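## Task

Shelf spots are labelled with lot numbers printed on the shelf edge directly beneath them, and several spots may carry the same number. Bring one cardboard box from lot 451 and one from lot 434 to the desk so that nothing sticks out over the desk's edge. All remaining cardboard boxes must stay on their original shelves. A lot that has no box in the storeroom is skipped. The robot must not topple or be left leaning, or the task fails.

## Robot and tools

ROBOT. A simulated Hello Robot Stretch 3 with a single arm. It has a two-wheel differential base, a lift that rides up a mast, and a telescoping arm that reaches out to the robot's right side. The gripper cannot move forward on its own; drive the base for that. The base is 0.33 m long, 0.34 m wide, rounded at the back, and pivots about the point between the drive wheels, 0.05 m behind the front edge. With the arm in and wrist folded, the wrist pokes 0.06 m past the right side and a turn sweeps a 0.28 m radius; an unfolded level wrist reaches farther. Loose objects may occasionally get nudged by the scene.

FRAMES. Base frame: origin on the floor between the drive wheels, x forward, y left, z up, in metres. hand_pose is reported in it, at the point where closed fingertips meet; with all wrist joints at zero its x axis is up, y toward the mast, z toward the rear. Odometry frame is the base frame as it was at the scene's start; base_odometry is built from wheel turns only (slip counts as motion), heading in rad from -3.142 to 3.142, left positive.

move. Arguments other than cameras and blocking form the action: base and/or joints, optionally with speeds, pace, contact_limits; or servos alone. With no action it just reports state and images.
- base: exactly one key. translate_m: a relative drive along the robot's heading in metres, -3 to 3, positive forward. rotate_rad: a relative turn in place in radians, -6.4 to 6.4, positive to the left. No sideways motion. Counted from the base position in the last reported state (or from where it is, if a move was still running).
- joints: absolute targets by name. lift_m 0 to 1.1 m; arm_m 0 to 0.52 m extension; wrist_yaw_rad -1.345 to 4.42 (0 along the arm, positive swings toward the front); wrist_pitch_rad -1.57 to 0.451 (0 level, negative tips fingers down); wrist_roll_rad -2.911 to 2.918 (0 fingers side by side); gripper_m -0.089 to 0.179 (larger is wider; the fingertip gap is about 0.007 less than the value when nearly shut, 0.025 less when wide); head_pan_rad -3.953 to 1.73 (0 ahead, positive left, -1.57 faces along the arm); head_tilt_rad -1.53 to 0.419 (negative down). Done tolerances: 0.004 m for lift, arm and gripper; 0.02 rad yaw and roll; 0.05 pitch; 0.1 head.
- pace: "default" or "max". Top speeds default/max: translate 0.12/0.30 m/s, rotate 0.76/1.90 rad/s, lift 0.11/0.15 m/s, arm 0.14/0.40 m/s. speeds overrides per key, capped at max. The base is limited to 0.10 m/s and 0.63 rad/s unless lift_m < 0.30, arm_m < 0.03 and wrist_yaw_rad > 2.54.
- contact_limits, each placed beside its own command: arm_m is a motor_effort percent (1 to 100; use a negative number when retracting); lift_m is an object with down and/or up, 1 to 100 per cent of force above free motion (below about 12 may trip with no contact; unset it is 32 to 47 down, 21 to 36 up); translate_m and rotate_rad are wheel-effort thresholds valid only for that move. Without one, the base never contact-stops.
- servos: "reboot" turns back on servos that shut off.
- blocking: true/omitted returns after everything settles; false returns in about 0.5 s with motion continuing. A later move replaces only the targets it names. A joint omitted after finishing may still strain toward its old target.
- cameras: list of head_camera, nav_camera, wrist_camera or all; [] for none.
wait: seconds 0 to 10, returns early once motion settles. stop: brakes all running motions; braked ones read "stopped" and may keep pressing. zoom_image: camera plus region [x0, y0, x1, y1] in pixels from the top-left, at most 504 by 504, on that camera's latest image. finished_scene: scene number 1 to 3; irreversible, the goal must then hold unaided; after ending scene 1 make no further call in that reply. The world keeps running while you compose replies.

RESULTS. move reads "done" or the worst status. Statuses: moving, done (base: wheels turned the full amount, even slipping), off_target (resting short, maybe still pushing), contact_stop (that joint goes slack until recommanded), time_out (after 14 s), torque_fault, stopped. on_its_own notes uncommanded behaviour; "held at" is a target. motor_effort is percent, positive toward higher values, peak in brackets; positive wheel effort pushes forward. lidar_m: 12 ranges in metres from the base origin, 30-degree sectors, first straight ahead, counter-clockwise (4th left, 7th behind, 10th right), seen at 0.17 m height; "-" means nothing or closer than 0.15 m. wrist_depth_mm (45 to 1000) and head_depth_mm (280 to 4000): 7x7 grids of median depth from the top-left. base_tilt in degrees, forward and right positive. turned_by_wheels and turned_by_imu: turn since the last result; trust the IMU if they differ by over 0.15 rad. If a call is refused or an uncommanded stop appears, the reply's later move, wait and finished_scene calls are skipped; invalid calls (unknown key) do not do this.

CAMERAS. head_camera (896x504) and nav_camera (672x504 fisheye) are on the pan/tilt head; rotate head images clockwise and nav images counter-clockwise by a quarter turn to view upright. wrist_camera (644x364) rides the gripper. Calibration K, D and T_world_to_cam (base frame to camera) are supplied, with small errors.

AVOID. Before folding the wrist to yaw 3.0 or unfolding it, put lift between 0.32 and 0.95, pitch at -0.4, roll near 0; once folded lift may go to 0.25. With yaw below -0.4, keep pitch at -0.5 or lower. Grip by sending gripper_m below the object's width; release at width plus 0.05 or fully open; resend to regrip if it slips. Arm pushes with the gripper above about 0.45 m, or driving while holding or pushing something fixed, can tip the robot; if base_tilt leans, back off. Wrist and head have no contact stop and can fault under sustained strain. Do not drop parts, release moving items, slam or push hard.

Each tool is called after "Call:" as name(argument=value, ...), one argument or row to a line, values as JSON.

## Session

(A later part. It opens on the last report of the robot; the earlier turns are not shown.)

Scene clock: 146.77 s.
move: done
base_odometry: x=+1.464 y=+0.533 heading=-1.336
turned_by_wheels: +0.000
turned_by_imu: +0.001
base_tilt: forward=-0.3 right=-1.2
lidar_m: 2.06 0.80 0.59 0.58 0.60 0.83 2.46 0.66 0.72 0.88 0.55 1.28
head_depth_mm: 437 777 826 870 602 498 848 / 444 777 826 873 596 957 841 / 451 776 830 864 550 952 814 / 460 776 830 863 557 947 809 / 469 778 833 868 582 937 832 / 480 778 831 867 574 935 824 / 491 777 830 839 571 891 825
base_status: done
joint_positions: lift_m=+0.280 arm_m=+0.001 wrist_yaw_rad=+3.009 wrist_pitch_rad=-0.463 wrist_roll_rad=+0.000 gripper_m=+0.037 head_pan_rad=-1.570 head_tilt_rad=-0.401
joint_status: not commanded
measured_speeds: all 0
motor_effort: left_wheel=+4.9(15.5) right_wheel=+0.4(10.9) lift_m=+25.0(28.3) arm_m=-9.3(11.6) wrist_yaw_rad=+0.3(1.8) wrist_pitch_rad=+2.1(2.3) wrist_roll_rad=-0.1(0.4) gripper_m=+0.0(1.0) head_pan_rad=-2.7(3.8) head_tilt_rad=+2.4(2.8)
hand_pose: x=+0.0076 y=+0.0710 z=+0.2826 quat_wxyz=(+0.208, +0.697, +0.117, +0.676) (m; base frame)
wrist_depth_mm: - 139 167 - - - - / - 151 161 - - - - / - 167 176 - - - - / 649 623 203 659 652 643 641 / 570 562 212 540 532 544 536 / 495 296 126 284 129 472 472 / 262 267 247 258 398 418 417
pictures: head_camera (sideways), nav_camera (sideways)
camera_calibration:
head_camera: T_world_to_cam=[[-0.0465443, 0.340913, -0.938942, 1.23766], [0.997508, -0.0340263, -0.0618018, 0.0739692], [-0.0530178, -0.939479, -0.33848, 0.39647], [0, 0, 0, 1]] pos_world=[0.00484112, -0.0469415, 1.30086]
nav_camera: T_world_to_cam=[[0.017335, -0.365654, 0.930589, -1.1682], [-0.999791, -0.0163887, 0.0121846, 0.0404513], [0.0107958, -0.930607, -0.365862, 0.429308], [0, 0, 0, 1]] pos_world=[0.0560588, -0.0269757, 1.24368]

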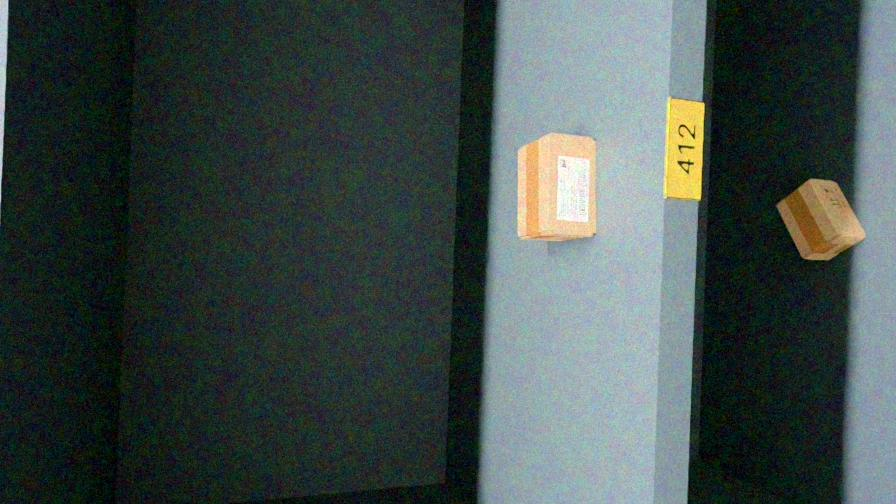

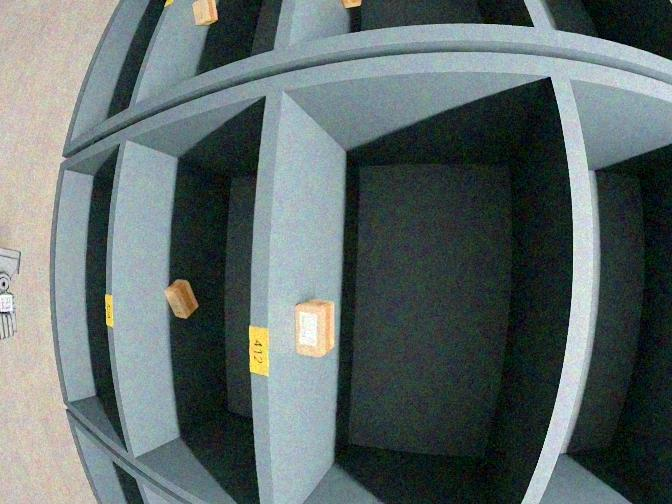

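Call:
zoom_image(
  camera="nav_camera",
  region=[90, 285, 130, 335],
)

Call:
move(
  joints={"head_pan_rad": -1.3, "head_tilt_rad": -0.75},
  pace="max",
  cameras=["head_camera","nav_camera"],
)

Call:
move(
  base={"translate_m": 0.9},
  joints={"head_pan_rad": -1.57, "head_tilt_rad": -0.5},
  pace="max",
  cameras=["head_camera","nav_camera"],
)

Scaled by 10.080 from the camera's 672x504 image, which has a finer 792x594 frame.

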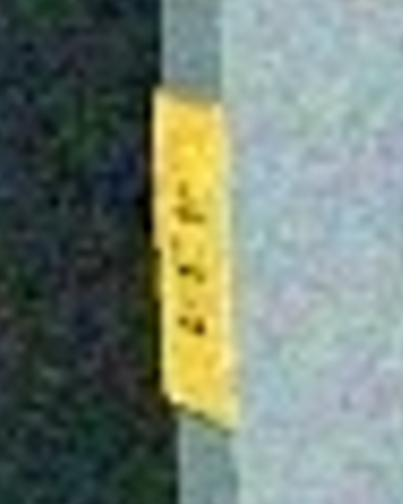

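Scene clock: 155.63 s.
move: done
base_odometry: x=+1.464 y=+0.533 heading=-1.336
turned_by_wheels: +0.000
turned_by_imu: +0.000
base_tilt: forward=-0.3 right=-1.2
lidar_m: 2.06 0.80 0.59 0.57 0.60 0.83 2.47 0.66 0.72 0.88 0.55 1.28
head_depth_mm: 694 772 532 493 955 799 1079 / 715 782 627 508 902 796 1094 / 736 806 621 521 945 825 1089 / 754 819 612 1055 934 842 1100 / 719 773 606 992 932 1170 1117 / 576 628 598 746 854 996 1133 / 481 516 547 635 768 1179 1127
base_status: not commanded
joint_positions: lift_m=+0.280 arm_m=+0.001 wrist_yaw_rad=+3.009 wrist_pitch_rad=-0.463 wrist_roll_rad=+0.000 gripper_m=+0.037 head_pan_rad=-1.299 head_tilt_rad=-0.752
joint_status: all done
measured_speeds: all 0
motor_effort: left_wheel=+5.3(5.7) right_wheel=-0.2(1.0) lift_m=+23.3(24.0) arm_m=-7.6(8.7) wrist_yaw_rad=-0.4(1.9) wrist_pitch_rad=+2.2(2.3) wrist_roll_rad=-0.2(0.3) gripper_m=+0.3(0.7) head_pan_rad=+3.3(4.4) head_tilt_rad=-6.1(8.1)
hand_pose: x=+0.0076 y=+0.0710 z=+0.2826 quat_wxyz=(+0.208, +0.697, +0.117, +0.676) (m; base frame)
wrist_depth_mm: - 139 167 - - - - / - 151 162 - - - - / - 167 176 - - - - / 659 631 203 654 643 645 640 / 565 560 212 536 537 549 539 / 489 297 126 283 128 472 469 / 262 268 247 258 399 414 413
pictures: head_camera (sideways), nav_camera (sideways)
camera_calibration:
head_camera: T_world_to_cam=[[-0.217298, 0.607358, -0.764132, 1.01075], [0.963925, 0.256805, -0.0699966, 0.084801], [0.15372, -0.751777, -0.641251, 0.789157], [0, 0, 0, 1]] pos_world=[0.0165825, -0.0423928, 1.28433]
nav_camera: T_world_to_cam=[[0.194511, -0.634771, 0.747817, -0.930863], [-0.958059, -0.286508, 0.00599855, 0.0482318], [0.210448, -0.71762, -0.663878, 0.815864], [0, 0, 0, 1]] pos_world=[0.055575, 0.00841388, 1.23746]

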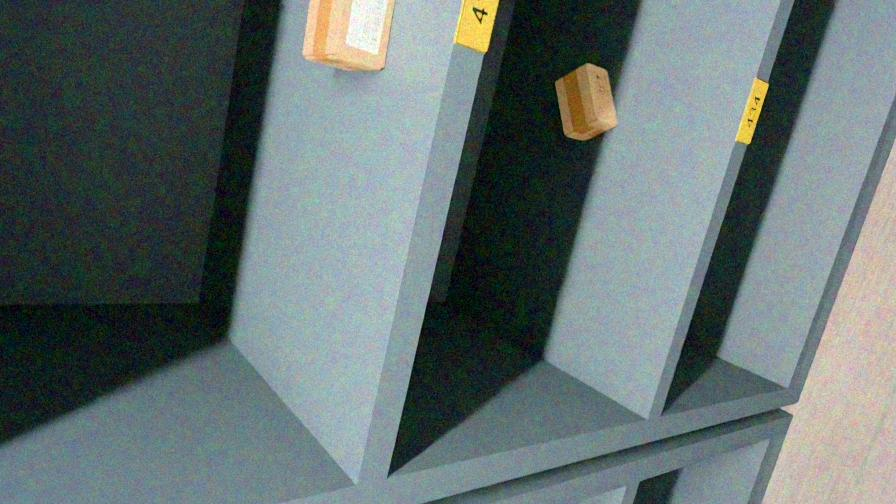

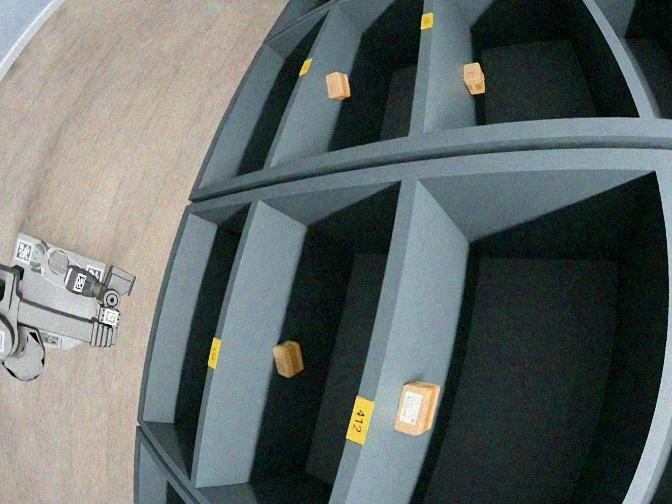

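Scene clock: 159.97 s.
move: done
base_odometry: x=+1.673 y=-0.343 heading=-1.336
turned_by_wheels: +0.000
turned_by_imu: +0.001
base_tilt: forward=-0.3 right=-1.3
lidar_m: 1.36 0.77 0.57 0.56 0.58 0.81 2.37 0.64 0.66 0.90 0.59 0.66
head_depth_mm: 733 792 862 741 536 964 784 / 731 790 864 730 554 960 783 / 734 792 864 689 551 952 777 / 740 794 863 688 546 950 762 / 734 794 867 707 541 945 769 / 738 798 868 700 536 938 769 / 742 797 868 692 532 932 762
base_status: done
joint_positions: lift_m=+0.280 arm_m=+0.001 wrist_yaw_rad=+3.009 wrist_pitch_rad=-0.463 wrist_roll_rad=+0.000 gripper_m=+0.037 head_pan_rad=-1.570 head_tilt_rad=-0.500
joint_status: all done
measured_speeds: all 0
motor_effort: left_wheel=+6.1(13.4) right_wheel=+0.7(14.6) lift_m=+28.1(31.6) arm_m=-6.4(8.6) wrist_yaw_rad=-0.8(1.8) wrist_pitch_rad=+2.2(2.3) wrist_roll_rad=-0.3(0.3) gripper_m=+0.4(1.0) head_pan_rad=-2.2(4.8) head_tilt_rad=+4.0(6.2)
hand_pose: x=+0.0076 y=+0.0710 z=+0.2826 quat_wxyz=(+0.208, +0.697, +0.117, +0.676) (m; base frame)
wrist_depth_mm: 530 139 531 540 - - - / - 150 161 - - - - / - 166 176 - - - 723 / 657 197 203 661 648 648 644 / 571 561 211 539 530 547 548 / 484 297 126 284 129 472 466 / 262 266 247 259 399 417 413
pictures: head_camera (sideways), nav_camera (sideways)
camera_calibration:
head_camera: T_world_to_cam=[[-0.0464899, 0.432247, -0.900556, 1.18762], [0.9975, -0.0279436, -0.0649068, 0.0779944], [-0.0532205, -0.901322, -0.429867, 0.515366], [0, 0, 0, 1]] pos_world=[0.0048407, -0.0466531, 1.29612]
nav_camera: T_world_to_cam=[[0.0172615, -0.455985, 0.88982, -1.11499], [-0.999795, -0.0173034, 0.0105279, 0.0426145], [0.0105963, -0.889819, -0.45619, 0.546843], [0, 0, 0, 1]] pos_world=[0.0560576, -0.0210894, 1.24116]

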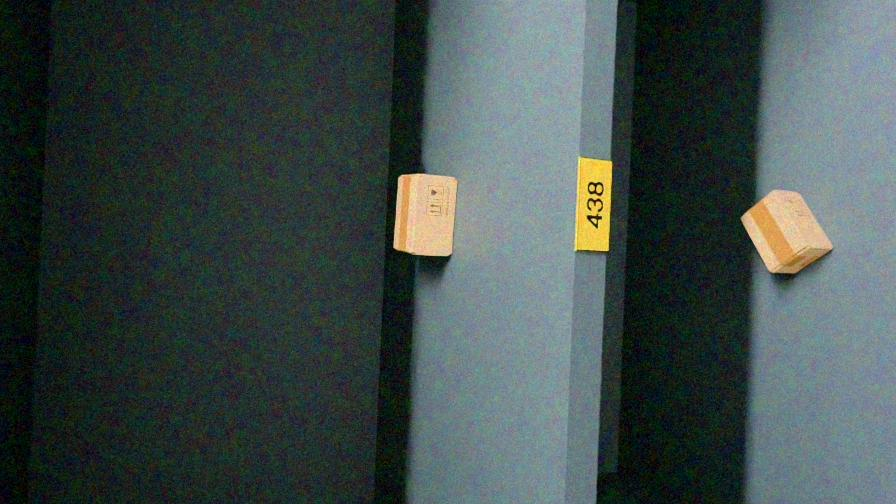

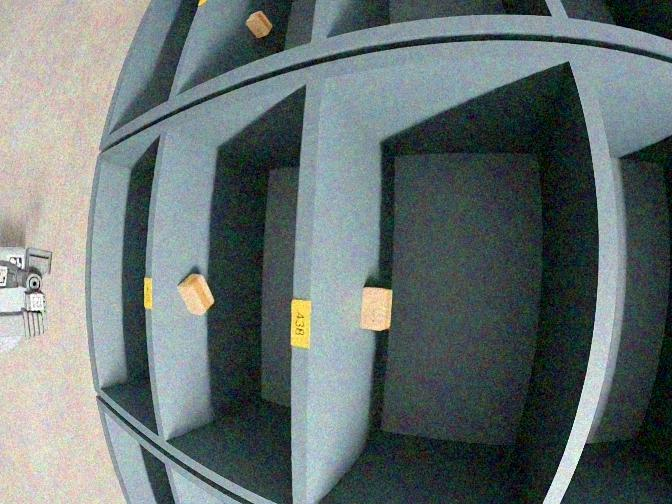

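Call:
move(
  joints={"head_pan_rad": -1.2, "head_tilt_rad": -0.75},
  pace="max",
  cameras=["head_camera","nav_camera"],
)

Call:
move(
  base={"translate_m": 0.5},
  joints={"head_pan_rad": -1.2, "head_tilt_rad": -0.6},
  pace="max",
  cameras=["head_camera","nav_camera"],
)

Scene clock: 168.07 s.
move: done
base_odometry: x=+1.673 y=-0.343 heading=-1.336
turned_by_wheels: +0.000
turned_by_imu: +0.000
base_tilt: forward=-0.1 right=-1.2
lidar_m: 1.36 0.77 0.57 0.56 0.58 0.81 2.37 0.64 0.66 0.90 0.59 0.66
head_depth_mm: 717 788 638 512 960 798 1078 / 741 810 632 529 950 798 1091 / 771 833 625 1068 947 850 1101 / 772 844 617 1094 940 1177 1125 / 642 716 608 923 930 1198 1138 / 538 590 601 737 865 1075 1137 / 468 518 593 715 947 1252 1133
base_status: not commanded
joint_positions: lift_m=+0.280 arm_m=+0.001 wrist_yaw_rad=+3.009 wrist_pitch_rad=-0.463 wrist_roll_rad=+0.000 gripper_m=+0.037 head_pan_rad=-1.194 head_tilt_rad=-0.749
joint_status: all done
measured_speeds: all 0
motor_effort: left_wheel=+6.7(6.7) right_wheel=+1.1(1.7) lift_m=+23.1(23.6) arm_m=-5.6(5.7) wrist_yaw_rad=+0.7(1.2) wrist_pitch_rad=+2.1(2.3) wrist_roll_rad=-0.1(0.3) gripper_m=+0.1(1.0) head_pan_rad=+2.7(5.0) head_tilt_rad=-6.0(7.3)
hand_pose: x=+0.0076 y=+0.0710 z=+0.2826 quat_wxyz=(+0.208, +0.697, +0.117, +0.676) (m; base frame)
wrist_depth_mm: 526 139 539 544 - - - / - 151 161 - - - - / - 167 175 - - - 732 / 655 198 203 658 657 649 648 / 564 563 212 538 533 545 542 / 485 297 126 284 129 469 469 / 262 267 247 258 401 415 415
pictures: head_camera (sideways), nav_camera (sideways)
camera_calibration:
head_camera: T_world_to_cam=[[-0.278378, 0.578759, -0.766514, 1.01427], [0.931995, 0.355662, -0.0699319, 0.0848998], [0.232146, -0.733854, -0.638409, 0.784978], [0, 0, 0, 1]] pos_world=[0.0209953, -0.0411563, 1.28453]
nav_camera: T_world_to_cam=[[0.258705, -0.608405, 0.750277, -0.93444], [-0.922931, -0.384916, 0.00610707, 0.0478459], [0.285078, -0.694034, -0.661096, 0.811803], [0, 0, 0, 1]] pos_world=[0.0544755, 0.0133175, 1.23748]

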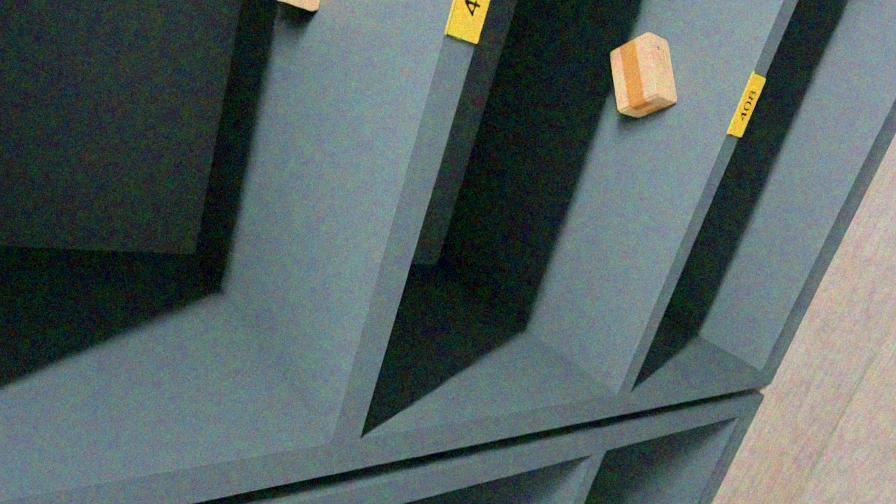

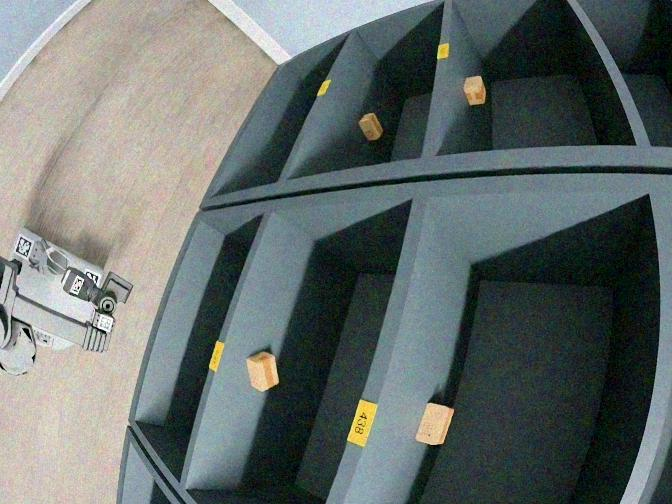

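Scene clock: 171.07 s.
move: done
base_odometry: x=+1.790 y=-0.829 heading=-1.336
turned_by_wheels: +0.000
turned_by_imu: +0.001
base_tilt: forward=-0.3 right=-1.3
lidar_m: 0.86 0.75 0.56 0.54 0.57 0.79 1.94 1.06 0.48 0.46 0.96 0.89
head_depth_mm: 717 779 829 604 509 591 676 / 744 808 854 597 1032 878 738 / 774 840 885 590 1057 878 1080 / 807 882 885 587 1085 870 1115 / 839 926 874 611 1044 866 1152 / 880 968 803 667 1068 910 1148 / 914 1020 847 1184 1064 937 1167
base_status: done
joint_positions: lift_m=+0.280 arm_m=+0.001 wrist_yaw_rad=+3.009 wrist_pitch_rad=-0.463 wrist_roll_rad=+0.000 gripper_m=+0.037 head_pan_rad=-1.199 head_tilt_rad=-0.600
joint_status: all done
measured_speeds: all 0
motor_effort: left_wheel=+0.5(16.0) right_wheel=+6.6(13.5) lift_m=+26.1(31.1) arm_m=-4.2(5.6) wrist_yaw_rad=+0.1(2.1) wrist_pitch_rad=+2.1(2.3) wrist_roll_rad=-0.1(0.3) gripper_m=+0.4(1.0) head_pan_rad=-2.7(3.8) head_tilt_rad=+3.2(7.3)
hand_pose: x=+0.0076 y=+0.0710 z=+0.2826 quat_wxyz=(+0.208, +0.697, +0.117, +0.676) (m; base frame)
wrist_depth_mm: 524 139 529 539 546 - - / - 151 161 - - - - / - 166 175 - - - - / 653 197 202 664 654 646 642 / 563 568 212 536 532 543 540 / 490 296 126 286 129 473 469 / 261 267 247 258 401 416 416
pictures: head_camera (sideways), nav_camera (sideways)
camera_calibration:
head_camera: T_world_to_cam=[[-0.231926, 0.467716, -0.852908, 1.12658], [0.937354, 0.341784, -0.0674617, 0.0817196], [0.259958, -0.815123, -0.517684, 0.627657], [0, 0, 0, 1]] pos_world=[0.0215182, -0.0432317, 1.29131]
nav_camera: T_world_to_cam=[[0.212849, -0.49936, 0.839842, -1.05098], [-0.925159, -0.379477, 0.00883909, 0.0442951], [0.314286, -0.778869, -0.542759, 0.657721], [0, 0, 0, 1]] pos_world=[0.057968, 0.0042673, 1.23925]

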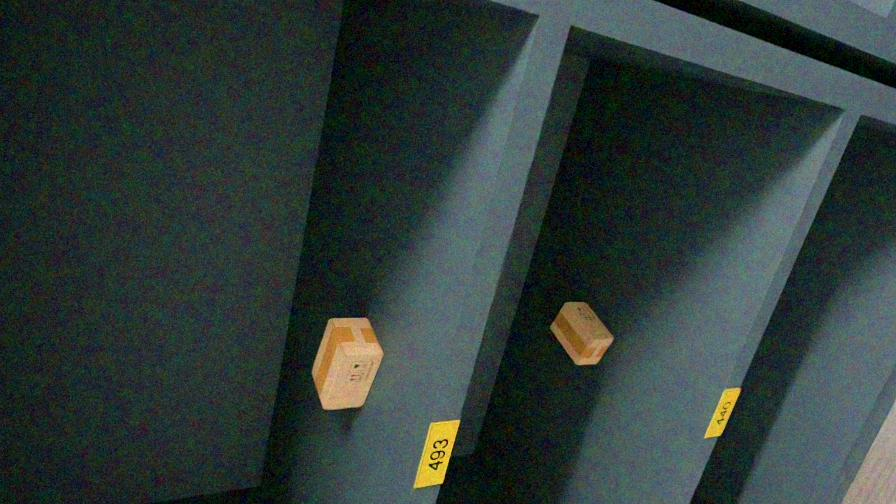

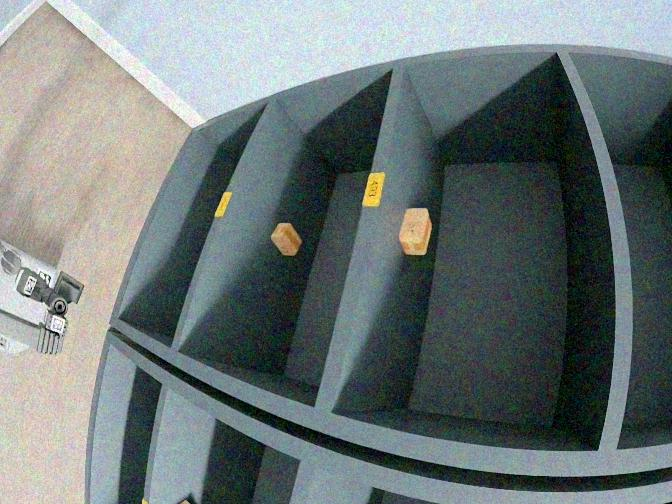

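Call:
move(
  base={"translate_m": -1.485},
  joints={"head_pan_rad": -1.57, "head_tilt_rad": -0.6},
  pace="max",
  cameras=["head_camera"],
)

Call:
move(
  joints={"lift_m": 0.6, "wrist_pitch_rad": -0.4, "gripper_m": 0.179},
  pace="max",
  cameras=[],
)

Call:
move(
  joints={"wrist_yaw_rad": 0},
  pace="max",
  cameras=["wrist_camera","head_camera"],
)

Scene clock: 211.63 s.
move: done
base_odometry: x=+1.444 y=+0.615 heading=-1.336
turned_by_wheels: +0.000
turned_by_imu: -0.002
base_tilt: forward=-0.3 right=-1.2
lidar_m: 2.06 0.80 0.60 0.58 0.60 0.84 2.40 0.60 0.60 0.88 0.60 0.62
head_depth_mm: 707 781 838 604 999 885 775 / 710 783 839 598 997 880 770 / 713 782 837 590 991 871 766 / 715 783 830 549 1011 872 781 / 714 783 830 551 1006 866 776 / 715 784 833 574 1003 855 774 / 716 787 833 569 992 853 769
base_status: done
joint_positions: lift_m=+0.280 arm_m=+0.001 wrist_yaw_rad=+3.009 wrist_pitch_rad=-0.463 wrist_roll_rad=+0.000 gripper_m=+0.037 head_pan_rad=-1.570 head_tilt_rad=-0.600
joint_status: all done
measured_speeds: all 0
motor_effort: left_wheel=-4.0(13.0) right_wheel=-5.3(17.2) lift_m=+30.1(31.5) arm_m=-0.7(3.4) wrist_yaw_rad=-0.2(2.1) wrist_pitch_rad=+2.2(2.3) wrist_roll_rad=+0.1(0.6) gripper_m=+0.4(1.2) head_pan_rad=+3.3(4.7) head_tilt_rad=+3.4(5.7)
hand_pose: x=+0.0076 y=+0.0710 z=+0.2826 quat_wxyz=(+0.208, +0.697, +0.117, +0.676) (m; base frame)
wrist_depth_mm: - 138 - - - - - / - 151 161 - - - - / - 167 176 - - - - / 645 623 203 669 654 648 635 / 565 558 211 540 531 548 545 / 489 296 126 283 128 472 467 / 260 267 247 258 397 418 413
pictures: head_camera (sideways)
camera_calibration:
head_camera: T_world_to_cam=[[-0.0467501, 0.519968, -0.852906, 1.12543], [0.997499, -0.0210139, -0.0674867, 0.0813543], [-0.0530138, -0.853927, -0.517685, 0.629597], [0, 0, 0, 1]] pos_world=[0.0048405, -0.0458489, 1.29131]

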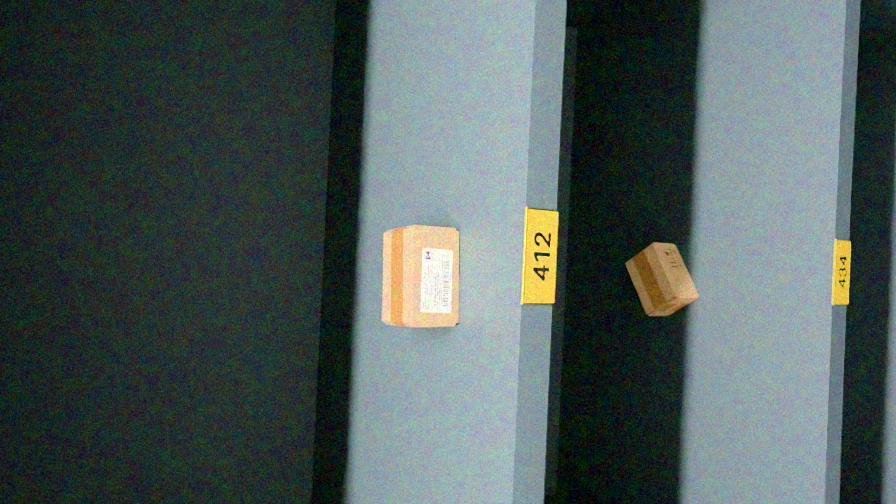

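Scene clock: 214.57 s.
move: done
base_odometry: x=+1.444 y=+0.615 heading=-1.336
turned_by_wheels: +0.000
turned_by_imu: +0.000
base_tilt: forward=-0.3 right=-1.2
lidar_m: 2.06 0.80 0.60 0.58 0.60 0.84 2.40 0.60 0.60 0.88 0.60 0.62
head_depth_mm: 707 779 839 602 1000 882 774 / 709 780 837 595 995 879 770 / 712 780 835 590 991 876 765 / 712 784 830 549 1013 870 781 / 713 784 829 551 1006 861 775 / 716 785 833 575 996 860 771 / 716 787 835 568 993 857 770
base_status: not commanded
joint_positions: lift_m=+0.600 arm_m=+0.001 wrist_yaw_rad=+3.009 wrist_pitch_rad=-0.419 wrist_roll_rad=+0.000 gripper_m=+0.179 head_pan_rad=-1.570 head_tilt_rad=-0.600
joint_status: all done
measured_speeds: all 0
motor_effort: left_wheel=-3.9(4.0) right_wheel=-5.6(6.6) lift_m=+28.0(33.9) arm_m=+0.6(1.0) wrist_yaw_rad=-1.2(1.9) wrist_pitch_rad=+3.0(5.7) wrist_roll_rad=-0.1(0.3) gripper_m=+0.4(83.1) head_pan_rad=+2.8(4.2) head_tilt_rad=+2.9(3.5)
hand_pose: x=+0.0084 y=+0.0768 z=+0.6125 quat_wxyz=(+0.193, +0.699, +0.101, +0.681) (m; base frame)
wrist_depth_mm: 537 137 543 - - - - / - 149 - - - - - / - 162 169 - - - - / - 180 186 - - - - / - 146 207 - - - - / - 140 235 861 884 871 878 / 740 766 276 776 758 744 105
pictures: none
No camera images: "cameras" was empty.

Scene clock: 216.40 s.
move: done
base_odometry: x=+1.444 y=+0.615 heading=-1.336
turned_by_wheels: +0.000
turned_by_imu: +0.000
base_tilt: forward=-0.3 right=-1.1
lidar_m: 2.07 0.80 0.60 0.58 0.60 0.84 2.40 0.59 0.60 0.88 0.60 0.62
head_depth_mm: 709 776 837 604 1002 886 774 / 711 779 836 597 991 883 770 / 710 781 837 591 992 873 748 / 713 783 831 551 1010 870 778 / 715 785 832 553 1008 863 756 / 717 783 834 574 1003 858 772 / 718 788 835 568 995 855 772
base_status: not commanded
joint_positions: lift_m=+0.600 arm_m=+0.001 wrist_yaw_rad=+0.003 wrist_pitch_rad=-0.419 wrist_roll_rad=+0.000 gripper_m=+0.179 head_pan_rad=-1.570 head_tilt_rad=-0.600
joint_status: all done
measured_speeds: all 0
motor_effort: left_wheel=-3.6(4.2) right_wheel=-6.0(6.7) lift_m=+22.9(27.9) arm_m=+1.4(1.5) wrist_yaw_rad=-2.9(7.5) wrist_pitch_rad=+3.0(3.1) wrist_roll_rad=-0.2(0.3) gripper_m=+0.5(1.1) head_pan_rad=+3.2(3.6) head_tilt_rad=+2.3(3.2)
hand_pose: x=-0.0208 y=-0.3699 z=+0.6125 quat_wxyz=(+0.692, +0.148, -0.691, -0.146) (m; base frame)
wrist_depth_mm: 480 - - - - - 561 / 485 - - 415 514 537 532 / 447 446 443 405 431 426 423 / 353 348 349 345 342 340 338 / 291 279 287 284 284 283 289 / - 140 274 269 264 257 247 / - - - - - - 105
pictures: head_camera (sideways), wrist_camera
camera_calibration:
head_camera: T_world_to_cam=[[-0.0467501, 0.519968, -0.852906, 1.12543], [0.997499, -0.0210139, -0.0674867, 0.0813543], [-0.0530138, -0.853927, -0.517685, 0.629597], [0, 0, 0, 1]] pos_world=[0.0048405, -0.0458489, 1.29131]
wrist_camera: T_world_to_cam=[[-0.998878, -0.0399252, -0.0254685, -0.0133498], [-0.00250006, 0.581509, -0.813536, 0.74586], [0.0472907, -0.81256, -0.580956, 0.22243], [0, 0, 0, 1]] pos_world=[-0.021989, -0.253519, 0.735666]

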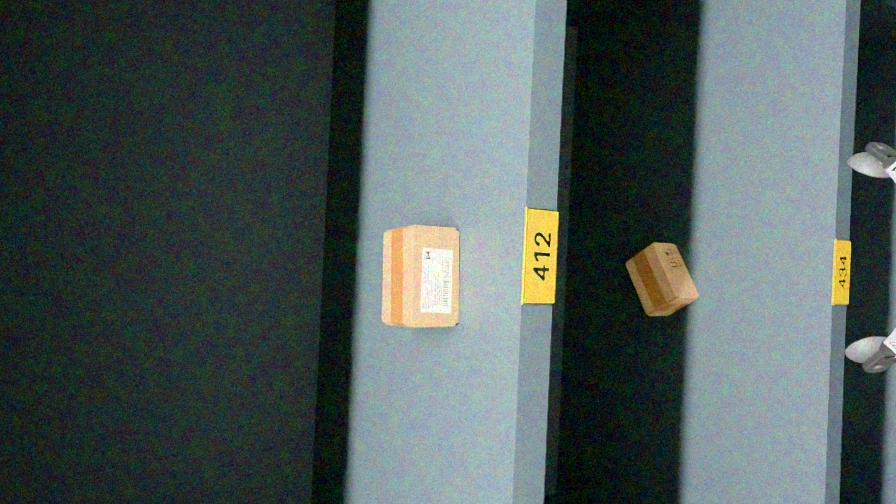

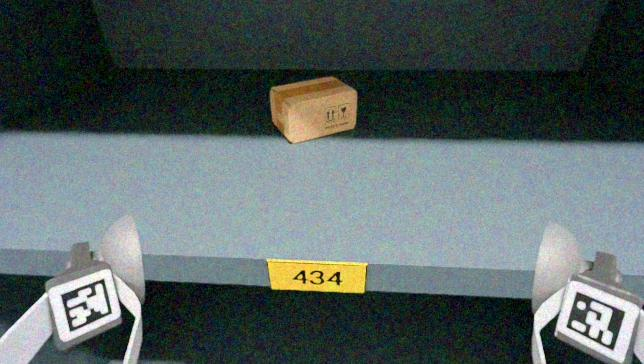

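Call:
move(
  base={"translate_m": -0.054},
  joints={"wrist_yaw_rad": 0.43, "lift_m": 0.61},
  cameras=[],
)

Call:
move(
  joints={"arm_m": 0.372},
  cameras=["wrist_camera"],
)

Scene clock: 251.10 s.
move: done
base_odometry: x=+1.431 y=+0.668 heading=-1.336
turned_by_wheels: +0.000
turned_by_imu: +0.000
base_tilt: forward=-0.2 right=-1.3
lidar_m: 2.07 0.80 0.60 0.58 0.60 0.84 2.35 0.60 0.56 0.88 0.66 0.64
head_depth_mm: 709 776 834 603 889 876 772 / 708 779 837 597 995 881 768 / 710 782 836 591 986 877 767 / 712 784 828 586 1015 868 762 / 715 784 830 549 1009 862 776 / 712 786 828 549 1003 861 774 / 715 786 834 568 999 856 767
base_status: done
joint_positions: lift_m=+0.610 arm_m=+0.001 wrist_yaw_rad=+0.427 wrist_pitch_rad=-0.419 wrist_roll_rad=+0.000 gripper_m=+0.179 head_pan_rad=-1.570 head_tilt_rad=-0.600
joint_status: all done
measured_speeds: all 0
motor_effort: left_wheel=-7.3(11.2) right_wheel=-5.8(10.6) lift_m=+31.0(33.3) arm_m=+2.9(3.2) wrist_yaw_rad=+3.8(4.0) wrist_pitch_rad=+3.0(3.1) wrist_roll_rad=-0.2(0.3) gripper_m=+0.4(1.3) head_pan_rad=+3.0(3.3) head_tilt_rad=+2.1(2.9)
hand_pose: x=+0.0714 y=-0.3498 z=+0.6225 quat_wxyz=(+0.707, +0.290, -0.644, +0.003) (m; base frame)
wrist_depth_mm: 374 456 - - - - - / 397 465 - 544 539 529 - / 431 456 465 462 407 426 442 / - 403 363 361 358 355 355 / - 143 343 311 297 296 303 / 123 126 - - 270 252 251 / 748 751 - - - 249 105
pictures: none
No camera images: "cameras" was empty.

Scene clock: 255.03 s.
move: done
base_odometry: x=+1.431 y=+0.668 heading=-1.336
turned_by_wheels: +0.000
turned_by_imu: +0.000
base_tilt: forward=-0.2 right=-1.2
lidar_m: 2.07 0.80 0.60 0.58 0.61 0.84 2.35 0.60 0.56 0.88 0.66 0.64
head_depth_mm: 710 775 835 603 888 877 771 / 708 777 836 596 990 857 477 / 708 780 835 592 615 644 739 / 710 782 830 585 650 800 779 / 713 784 831 548 975 852 776 / 714 783 835 550 999 859 775 / 715 785 835 568 991 855 770
base_status: not commanded
joint_positions: lift_m=+0.610 arm_m=+0.372 wrist_yaw_rad=+0.427 wrist_pitch_rad=-0.419 wrist_roll_rad=+0.000 gripper_m=+0.179 head_pan_rad=-1.570 head_tilt_rad=-0.600
joint_status: all done
measured_speeds: all 0
motor_effort: left_wheel=-8.0(8.1) right_wheel=-5.9(6.6) lift_m=+27.3(30.5) arm_m=+13.1(15.2) wrist_yaw_rad=+2.1(3.4) wrist_pitch_rad=+2.9(3.1) wrist_roll_rad=-0.2(0.3) gripper_m=+0.4(1.1) head_pan_rad=+3.2(3.3) head_tilt_rad=+2.1(3.4)
hand_pose: x=+0.0714 y=-0.7212 z=+0.6225 quat_wxyz=(+0.707, +0.290, -0.644, +0.003) (m; base frame)
wrist_depth_mm: 368 - - - - - - / 379 434 - - - - - / 392 438 413 - - - - / 367 364 363 347 - - - / 304 290 299 297 296 284 - / - 241 254 254 251 252 248 / 214 218 222 221 221 214 105
pictures: wrist_camera
camera_calibration:
wrist_camera: T_world_to_cam=[[-0.894089, -0.447164, -0.0254711, -0.236214], [-0.241419, 0.529048, -0.813526, 0.937732], [0.377255, -0.721216, -0.58097, -0.0192549], [0, 0, 0, 1]] pos_world=[0.0224535, -0.615619, 0.745666]

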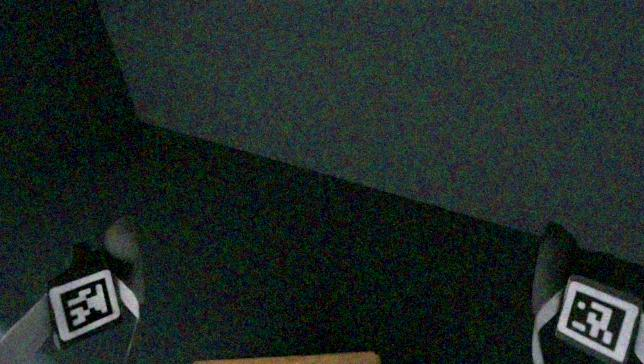

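Call:
move(
  joints={"arm_m": 0.325},
  cameras=["wrist_camera"],
)

Scene clock: 278.43 s.
move: done
base_odometry: x=+1.431 y=+0.668 heading=-1.336
turned_by_wheels: +0.000
turned_by_imu: +0.000
base_tilt: forward=-0.3 right=-1.2
lidar_m: 2.07 0.81 0.60 0.58 0.60 0.84 2.35 0.60 0.56 0.88 0.66 0.64
head_depth_mm: 705 778 836 603 886 876 774 / 713 777 834 597 999 878 484 / 711 780 836 591 612 593 737 / 710 782 828 584 707 633 779 / 711 784 834 550 1003 842 775 / 715 786 832 549 1001 839 774 / 715 785 834 568 991 854 771
base_status: not commanded
joint_positions: lift_m=+0.610 arm_m=+0.325 wrist_yaw_rad=+0.427 wrist_pitch_rad=-0.419 wrist_roll_rad=+0.000 gripper_m=+0.179 head_pan_rad=-1.570 head_tilt_rad=-0.600
joint_status: all done
measured_speeds: all 0
motor_effort: left_wheel=-7.2(8.1) right_wheel=-5.6(6.6) lift_m=+23.9(25.4) arm_m=-12.2(14.1) wrist_yaw_rad=+2.4(3.7) wrist_pitch_rad=+3.1(3.1) wrist_roll_rad=+0.0(0.3) gripper_m=+0.8(1.1) head_pan_rad=+2.9(3.2) head_tilt_rad=+2.1(2.6)
hand_pose: x=+0.0714 y=-0.6742 z=+0.6225 quat_wxyz=(+0.707, +0.290, -0.644, +0.003) (m; base frame)
wrist_depth_mm: 368 428 - - - - - / 381 453 - - - - - / 397 448 439 - - - - / 370 365 363 361 343 329 - / 304 292 299 297 297 294 292 / - 242 255 194 251 251 249 / 213 219 216 168 177 214 105
pictures: wrist_camera
camera_calibration:
wrist_camera: T_world_to_cam=[[-0.894089, -0.447164, -0.0254711, -0.215198], [-0.241419, 0.529048, -0.813526, 0.912867], [0.377255, -0.721216, -0.58097, 0.0146423], [0, 0, 0, 1]] pos_world=[0.0224535, -0.568619, 0.745666]

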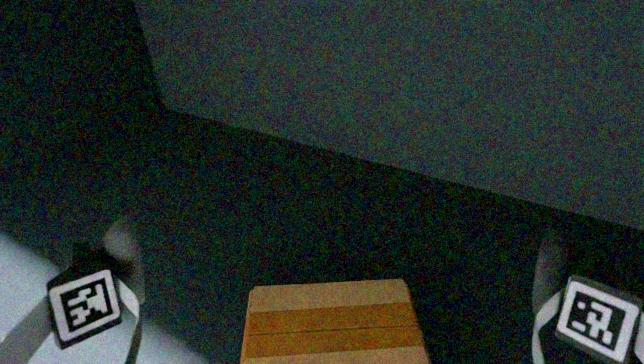

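Call:
move(
  joints={"lift_m": 0.552},
  contact_limits={"lift_m": {"down": 14}},
  cameras=["wrist_camera"],
)

Scene clock: 288.83 s.
move: done
base_odometry: x=+1.431 y=+0.668 heading=-1.336
turned_by_wheels: +0.000
turned_by_imu: +0.000
base_tilt: forward=-0.4 right=-1.1
lidar_m: 2.06 0.81 0.60 0.58 0.60 0.84 2.35 0.60 0.56 0.88 0.66 0.64
head_depth_mm: 709 776 835 602 885 876 773 / 708 777 838 596 991 883 750 / 710 782 837 592 987 633 729 / 711 783 827 584 1014 658 781 / 713 784 832 548 1006 818 774 / 712 784 831 549 1005 853 774 / 716 789 834 567 999 857 769
base_status: not commanded
joint_positions: lift_m=+0.552 arm_m=+0.325 wrist_yaw_rad=+0.427 wrist_pitch_rad=-0.419 wrist_roll_rad=+0.000 gripper_m=+0.179 head_pan_rad=-1.570 head_tilt_rad=-0.600
joint_status: all done
measured_speeds: all 0
motor_effort: left_wheel=-7.6(8.0) right_wheel=-5.7(6.4) lift_m=+22.9(26.3) arm_m=-4.0(6.9) wrist_yaw_rad=+2.5(3.6) wrist_pitch_rad=+3.0(3.1) wrist_roll_rad=-0.3(0.3) gripper_m=+0.5(1.2) head_pan_rad=+2.4(2.9) head_tilt_rad=+1.9(2.4)
contact_limits: lift_m down 14 (down: maximum 72; up: maximum 65)
hand_pose: x=+0.0714 y=-0.6742 z=+0.5645 quat_wxyz=(+0.707, +0.290, -0.644, +0.003) (m; base frame)
wrist_depth_mm: 369 428 - - - - - / 382 429 413 - - - - / 338 334 333 330 309 292 - / 267 265 263 260 258 257 256 / 220 218 156 140 149 212 212 / 119 144 127 120 122 182 180 / 155 162 120 124 124 155 107
pictures: wrist_camera
camera_calibration:
wrist_camera: T_world_to_cam=[[-0.894089, -0.447164, -0.0254711, -0.216675], [-0.241419, 0.529048, -0.813526, 0.865682], [0.377255, -0.721216, -0.58097, -0.019054], [0, 0, 0, 1]] pos_world=[0.0224535, -0.568619, 0.687666]

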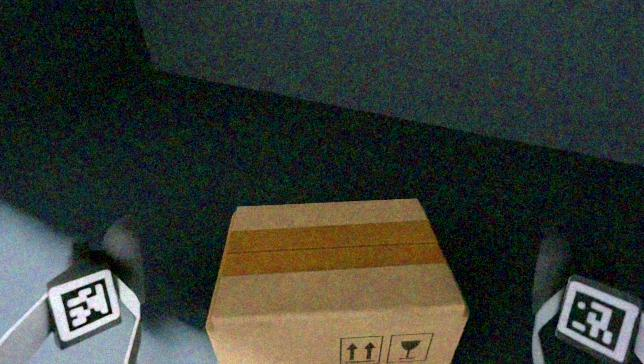

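Call:
move(
  joints={"arm_m": 0.310},
  cameras=[],
)

Call:
move(
  joints={"gripper_m": 0.02},
  cameras=["wrist_camera"],
)

Call:
move(
  joints={"lift_m": 0.61},
  speeds={"lift_m": 0.06},
  cameras=["wrist_camera"],
)

Scene clock: 298.30 s.
move: done
base_odometry: x=+1.431 y=+0.668 heading=-1.336
turned_by_wheels: +0.000
turned_by_imu: +0.000
base_tilt: forward=-0.4 right=-1.3
lidar_m: 2.08 0.80 0.60 0.58 0.60 0.84 2.35 0.60 0.56 0.88 0.66 0.64
head_depth_mm: 708 779 838 601 889 875 773 / 709 779 835 597 996 878 735 / 712 783 837 592 990 625 729 / 713 781 829 584 1014 646 758 / 714 784 833 549 1008 818 776 / 716 784 834 548 1002 838 772 / 716 789 834 569 995 853 770
base_status: not commanded
joint_positions: lift_m=+0.552 arm_m=+0.310 wrist_yaw_rad=+0.427 wrist_pitch_rad=-0.419 wrist_roll_rad=+0.000 gripper_m=+0.179 head_pan_rad=-1.570 head_tilt_rad=-0.600
joint_status: all done
measured_speeds: all 0
motor_effort: left_wheel=-7.2(7.8) right_wheel=-5.2(6.3) lift_m=+26.7(26.7) arm_m=-12.4(14.1) wrist_yaw_rad=+2.2(3.7) wrist_pitch_rad=+3.0(3.0) wrist_roll_rad=-0.1(0.3) gripper_m=+0.6(1.1) head_pan_rad=+2.1(2.6) head_tilt_rad=+1.3(2.1)
contact_limits: lift_m down 14 (down: maximum 72; up: maximum 65)
hand_pose: x=+0.0714 y=-0.6592 z=+0.5645 quat_wxyz=(+0.707, +0.290, -0.644, +0.003) (m; base frame)
wrist_depth_mm: 370 439 - - - - - / 381 429 419 - - - - / 336 335 331 330 324 306 - / 267 265 263 261 258 255 254 / 220 218 211 140 144 212 212 / 119 175 175 132 130 177 181 / 154 162 157 144 148 158 107
pictures: none
No camera images: "cameras" was empty.

Scene clock: 300.43 s.
move: done
base_odometry: x=+1.431 y=+0.668 heading=-1.336
turned_by_wheels: +0.000
turned_by_imu: +0.000
base_tilt: forward=-0.2 right=-1.1
lidar_m: 2.07 0.81 0.60 0.58 0.61 0.84 2.35 0.60 0.56 0.88 0.66 0.64
head_depth_mm: 706 780 836 603 888 877 772 / 709 783 834 598 994 880 735 / 710 779 836 591 989 624 731 / 711 781 829 585 1017 647 764 / 714 782 831 550 1005 818 774 / 714 784 833 549 998 858 772 / 717 785 834 568 994 856 771
base_status: not commanded
joint_positions: lift_m=+0.552 arm_m=+0.310 wrist_yaw_rad=+0.428 wrist_pitch_rad=-0.413 wrist_roll_rad=+0.000 gripper_m=+0.021 head_pan_rad=-1.570 head_tilt_rad=-0.600
joint_status: all done
measured_speeds: all 0
motor_effort: left_wheel=-6.7(7.7) right_wheel=-5.2(6.3) lift_m=+28.3(30.7) arm_m=-9.8(12.6) wrist_yaw_rad=+1.0(3.0) wrist_pitch_rad=+1.9(3.1) wrist_roll_rad=-0.1(0.3) gripper_m=-26.1(97.7) head_pan_rad=+1.5(2.6) head_tilt_rad=+1.9(2.2)
contact_limits: lift_m down 14 (down: maximum 72; up: maximum 65)
hand_pose: x=+0.0718 y=-0.6598 z=+0.5659 quat_wxyz=(+0.707, +0.289, -0.645, +0.005) (m; base frame)
wrist_depth_mm: 369 433 - - - - - / 382 438 431 - - - - / 347 342 338 334 314 311 - / 271 268 268 179 252 258 259 / 222 221 149 141 145 216 214 / 189 188 136 140 134 178 183 / 168 155 158 156 154 152 163
pictures: wrist_camera
camera_calibration:
wrist_camera: T_world_to_cam=[[-0.893775, -0.447806, -0.0252076, -0.210404], [-0.239728, 0.524463, -0.816988, 0.858138], [0.379072, -0.724161, -0.576104, -0.0128846], [0, 0, 0, 1]] pos_world=[0.0225499, -0.553612, 0.688362]

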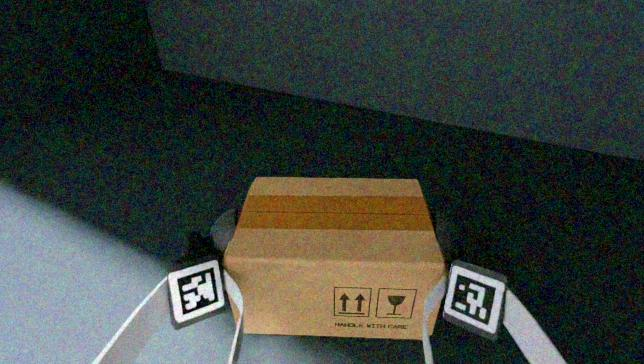

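Scene clock: 302.00 s.
move: done
base_odometry: x=+1.431 y=+0.668 heading=-1.336
turned_by_wheels: +0.000
turned_by_imu: +0.000
base_tilt: forward=-0.4 right=-1.1
lidar_m: 2.07 0.81 0.60 0.58 0.60 0.84 2.35 0.60 0.56 0.88 0.66 0.64
head_depth_mm: 709 778 835 602 885 876 774 / 707 779 839 598 1001 878 485 / 710 780 834 592 606 581 739 / 711 780 829 585 1012 616 779 / 713 785 832 548 872 822 774 / 713 785 835 548 997 859 772 / 715 789 834 567 993 857 770
base_status: not commanded
joint_positions: lift_m=+0.610 arm_m=+0.310 wrist_yaw_rad=+0.428 wrist_pitch_rad=-0.421 wrist_roll_rad=+0.000 gripper_m=+0.024 head_pan_rad=-1.570 head_tilt_rad=-0.600
joint_status: all done
measured_speeds: all 0
motor_effort: left_wheel=-7.2(7.5) right_wheel=-5.6(6.3) lift_m=+28.9(34.4) arm_m=-7.3(10.3) wrist_yaw_rad=+1.5(3.4) wrist_pitch_rad=+3.5(3.5) wrist_roll_rad=-0.1(0.3) gripper_m=-10.7(26.5) head_pan_rad=+2.0(2.4) head_tilt_rad=+1.7(2.0)
hand_pose: x=+0.0714 y=-0.6589 z=+0.6220 quat_wxyz=(+0.707, +0.291, -0.644, +0.002) (m; base frame)
wrist_depth_mm: 370 437 - - - - - / 379 460 - - - - - / 393 447 448 421 - - - / 367 363 361 358 355 336 - / 301 301 150 142 147 292 292 / 257 264 137 140 135 244 247 / 224 212 211 158 208 125 217
pictures: wrist_camera
camera_calibration:
wrist_camera: T_world_to_cam=[[-0.893849, -0.44764, -0.0255622, -0.208562], [-0.242502, 0.530608, -0.812188, 0.904632], [0.377131, -0.719774, -0.582836, 0.0275695], [0, 0, 0, 1]] pos_world=[0.0225542, -0.553522, 0.745468]

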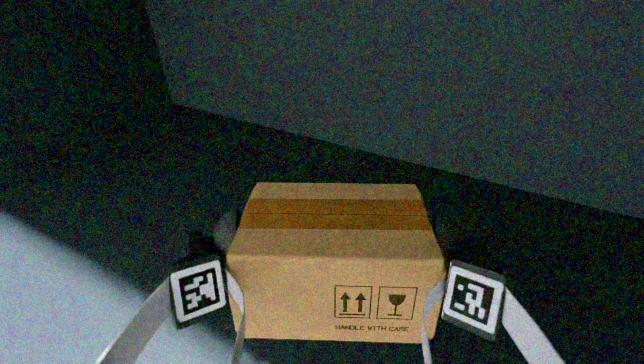

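Call:
move(
  joints={"arm_m": 0.0},
  pace="max",
  speeds={"arm_m": 0.25},
  cameras=[],
)

Call:
move(
  joints={"wrist_yaw_rad": 1.57, "head_pan_rad": -1.57, "head_tilt_rad": -0.75},
  cameras=["wrist_camera"],
)

Call:
move(
  base={"translate_m": -0.87},
  cameras=["head_camera","nav_camera"],
)

"pace" acts on no motion here: each has its own speed under "speeds". Leave "pace" out
Scene clock: 329.83 s.
base_odometry: x=+1.431 y=+0.668 heading=-1.336
turned_by_wheels: +0.000
turned_by_imu: +0.000
base_tilt: forward=-0.2 right=-1.2
lidar_m: 2.07 0.81 0.60 0.58 0.61 0.84 2.35 0.60 0.56 0.88 0.66 0.64
head_depth_mm: 711 776 834 603 889 878 772 / 710 779 833 596 993 877 485 / 710 780 835 591 607 580 739 / 712 780 831 586 1009 615 781 / 712 782 829 549 871 820 777 / 714 786 832 549 1001 859 772 / 714 786 835 567 995 853 768
base_status: not commanded
joint_positions: lift_m=+0.610 arm_m=+0.310 wrist_yaw_rad=+0.428 wrist_pitch_rad=-0.421 wrist_roll_rad=+0.000 gripper_m=+0.024 head_pan_rad=-1.570 head_tilt_rad=-0.600
joint_status: all done
measured_speeds: all 0
motor_effort: left_wheel=-7.3(7.5) right_wheel=-5.7(6.3) lift_m=+23.9(34.4) arm_m=-4.5(10.3) wrist_yaw_rad=+0.7(3.4) wrist_pitch_rad=+3.5(3.5) wrist_roll_rad=+0.2(0.3) gripper_m=-10.5(26.5) head_pan_rad=+2.1(2.4) head_tilt_rad=+1.5(2.0)
hand_pose: x=+0.0714 y=-0.6589 z=+0.6220 quat_wxyz=(+0.707, +0.291, -0.644, +0.002) (m; base frame)
wrist_depth_mm: 369 430 - - - - - / 383 455 - - - - - / 394 448 452 421 - - - / 366 364 361 357 352 337 - / 302 300 150 142 147 293 292 / 257 263 137 140 135 243 247 / 224 213 211 157 208 125 217
pictures: none

not run: a call was refused earlier in this reply.

not run: a call was refused earlier in this reply.

Call:
move(
  joints={"arm_m": 0.0},
  speeds={"arm_m": 0.25},
  cameras=[],
)

Call:
move(
  joints={"wrist_yaw_rad": 1.57, "head_pan_rad": -1.57, "head_tilt_rad": -0.75},
  cameras=["wrist_camera"],
)

Call:
move(
  base={"translate_m": -0.87},
  cameras=["head_camera","nav_camera"],
)

Scene clock: 340.63 s.
move: done
base_odometry: x=+1.431 y=+0.668 heading=-1.336
turned_by_wheels: +0.000
turned_by_imu: +0.000
base_tilt: forward=-0.4 right=-1.2
lidar_m: 2.07 0.80 0.60 0.58 0.61 0.84 2.34 0.60 0.56 0.88 0.66 0.64
head_depth_mm: 709 777 834 603 884 876 772 / 709 778 839 597 994 879 768 / 710 780 836 589 988 875 761 / 711 781 832 585 1017 868 761 / 712 782 830 550 1004 864 625 / 715 784 834 551 1002 861 735 / 717 786 835 570 995 854 769
base_status: not commanded
joint_positions: lift_m=+0.610 arm_m=+0.001 wrist_yaw_rad=+0.428 wrist_pitch_rad=-0.422 wrist_roll_rad=+0.000 gripper_m=+0.024 head_pan_rad=-1.570 head_tilt_rad=-0.600
joint_status: all done
measured_speeds: all 0
motor_effort: left_wheel=-7.2(7.6) right_wheel=-5.8(6.5) lift_m=+24.8(25.2) arm_m=-12.9(14.6) wrist_yaw_rad=+1.9(3.2) wrist_pitch_rad=+3.4(3.6) wrist_roll_rad=+0.0(0.3) gripper_m=-11.1(11.6) head_pan_rad=+1.4(2.2) head_tilt_rad=+1.1(1.4)
hand_pose: x=+0.0714 y=-0.3494 z=+0.6219 quat_wxyz=(+0.707, +0.291, -0.644, +0.002) (m; base frame)
wrist_depth_mm: 375 456 - - - - - / 398 465 - 540 529 527 - / 434 451 455 454 446 445 439 / - 405 362 362 357 354 354 / - - 149 142 147 293 291 / 868 - 137 140 135 245 249 / 807 743 152 154 152 118 224
pictures: none
No camera images: "cameras" was empty.

Scene clock: 342.20 s.
move: done
base_odometry: x=+1.431 y=+0.668 heading=-1.336
turned_by_wheels: +0.000
turned_by_imu: +0.000
base_tilt: forward=-0.3 right=-1.2
lidar_m: 2.07 0.81 0.60 0.58 0.60 0.84 2.34 0.60 0.56 0.88 0.66 0.64
head_depth_mm: 715 792 637 531 933 838 1058 / 714 793 629 529 952 832 1116 / 718 794 624 524 945 826 1084 / 721 800 617 519 939 821 1084 / 722 788 543 513 931 821 1097 / 725 790 561 1044 926 833 1092 / 726 791 596 1038 923 830 1092
base_status: not commanded
joint_positions: lift_m=+0.610 arm_m=+0.001 wrist_yaw_rad=+1.567 wrist_pitch_rad=-0.422 wrist_roll_rad=+0.000 gripper_m=+0.024 head_pan_rad=-1.570 head_tilt_rad=-0.750
joint_status: all done
measured_speeds: all 0
motor_effort: left_wheel=-7.1(7.7) right_wheel=-5.3(6.1) lift_m=+25.9(26.2) arm_m=-12.2(13.7) wrist_yaw_rad=+2.3(5.7) wrist_pitch_rad=+3.6(3.6) wrist_roll_rad=+0.2(0.3) gripper_m=-11.2(11.5) head_pan_rad=+1.5(2.6) head_tilt_rad=-6.1(6.9)
hand_pose: x=+0.2026 y=-0.1465 z=+0.6219 quat_wxyz=(+0.595, +0.593, -0.385, +0.383) (m; base frame)
wrist_depth_mm: - - - - - 816 358 / - - - - - - 377 / - - - - - - 406 / - - - - - - 394 / 909 - 149 142 147 521 495 / 850 906 137 140 135 - - / 796 748 754 157 734 118 -
pictures: wrist_camera
camera_calibration:
wrist_camera: T_world_to_cam=[[0.0328905, -0.999132, -0.0255589, -0.130551], [-0.58391, 0.0015454, -0.811817, 0.655853], [0.811152, 0.0416252, -0.583352, 0.370741], [0, 0, 0, 1]] pos_world=[0.0865256, -0.146884, 0.745369]

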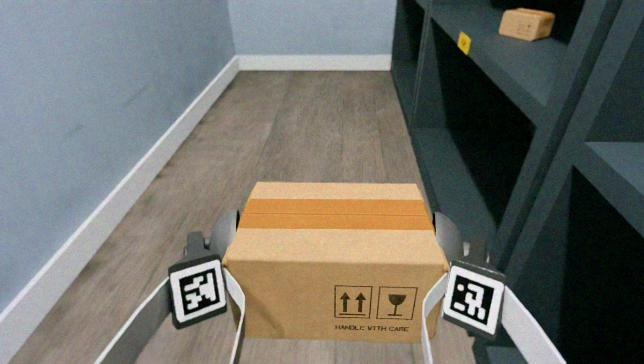

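Scene clock: 352.03 s.
move: done
base_odometry: x=+1.229 y=+1.514 heading=-1.336
turned_by_wheels: +0.000
turned_by_imu: -0.001
base_tilt: forward=-0.3 right=-1.2
lidar_m: 2.15 0.83 0.61 0.60 0.62 0.87 1.49 0.60 0.62 0.86 0.57 0.59
head_depth_mm: 696 788 636 512 956 819 1074 / 700 780 630 508 956 813 1095 / 702 777 581 503 943 805 1082 / 705 780 586 499 935 814 1077 / 705 779 608 496 929 818 1094 / 706 778 602 508 926 815 1089 / 709 773 595 504 921 811 1086
base_status: done
joint_positions: lift_m=+0.610 arm_m=+0.001 wrist_yaw_rad=+1.567 wrist_pitch_rad=-0.422 wrist_roll_rad=+0.000 gripper_m=+0.024 head_pan_rad=-1.570 head_tilt_rad=-0.750
joint_status: not commanded
measured_speeds: all 0
motor_effort: left_wheel=-3.4(10.9) right_wheel=-8.8(13.9) lift_m=+29.1(29.3) arm_m=-6.7(12.9) wrist_yaw_rad=+1.6(3.6) wrist_pitch_rad=+3.5(3.7) wrist_roll_rad=+0.2(0.3) gripper_m=-10.8(11.7) head_pan_rad=+0.8(2.1) head_tilt_rad=-6.3(7.0)
hand_pose: x=+0.2026 y=-0.1465 z=+0.6219 quat_wxyz=(+0.595, +0.593, -0.385, +0.383) (m; base frame)
wrist_depth_mm: - - - - - - 368 / - - - - - - 331 / - - - - - - 349 / - - - - - - 363 / 917 - 150 142 146 - 344 / 872 899 137 141 135 - - / 794 743 746 157 739 117 -
pictures: head_camera (sideways), nav_camera (sideways)
camera_calibration:
head_camera: T_world_to_cam=[[-0.0468504, 0.641652, -0.765564, 1.0116], [0.997494, -0.0106212, -0.0699459, 0.084548], [-0.0530121, -0.766922, -0.639547, 0.788173], [0, 0, 0, 1]] pos_world=[0.0048402, -0.0437278, 1.28443]
nav_camera: T_world_to_cam=[[0.017655, -0.662005, 0.749291, -0.931756], [-0.999786, -0.0197789, 0.00608237, 0.0483141], [0.0107936, -0.749238, -0.662212, 0.814855], [0, 0, 0, 1]] pos_world=[0.0559587, -0.00535082, 1.23747]

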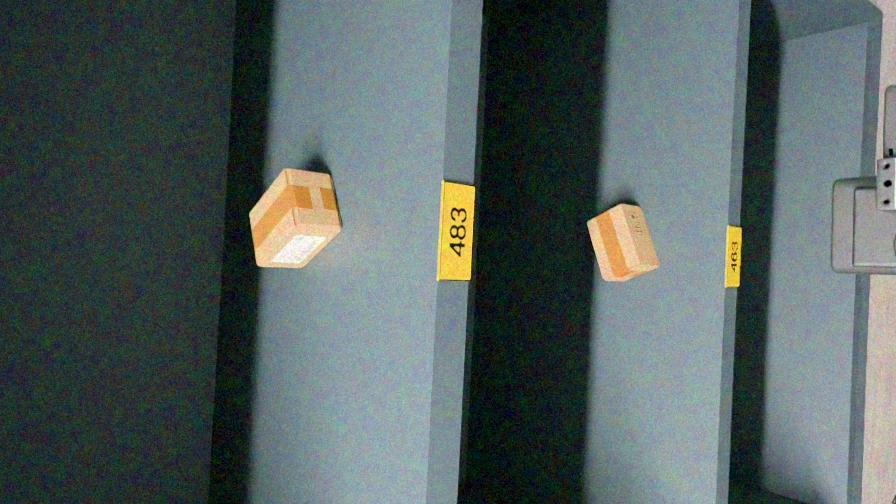

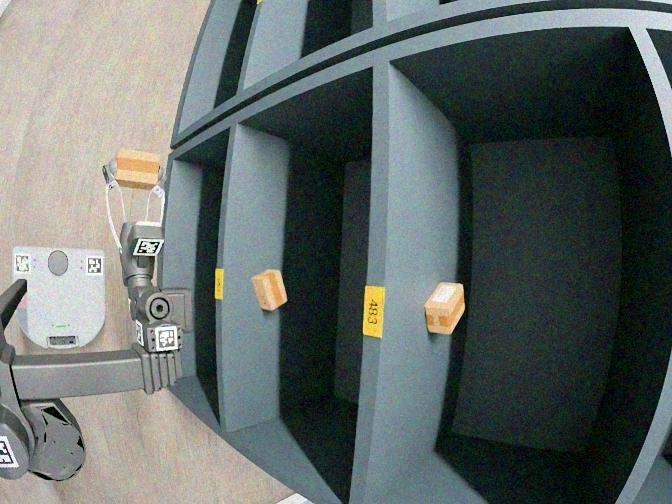

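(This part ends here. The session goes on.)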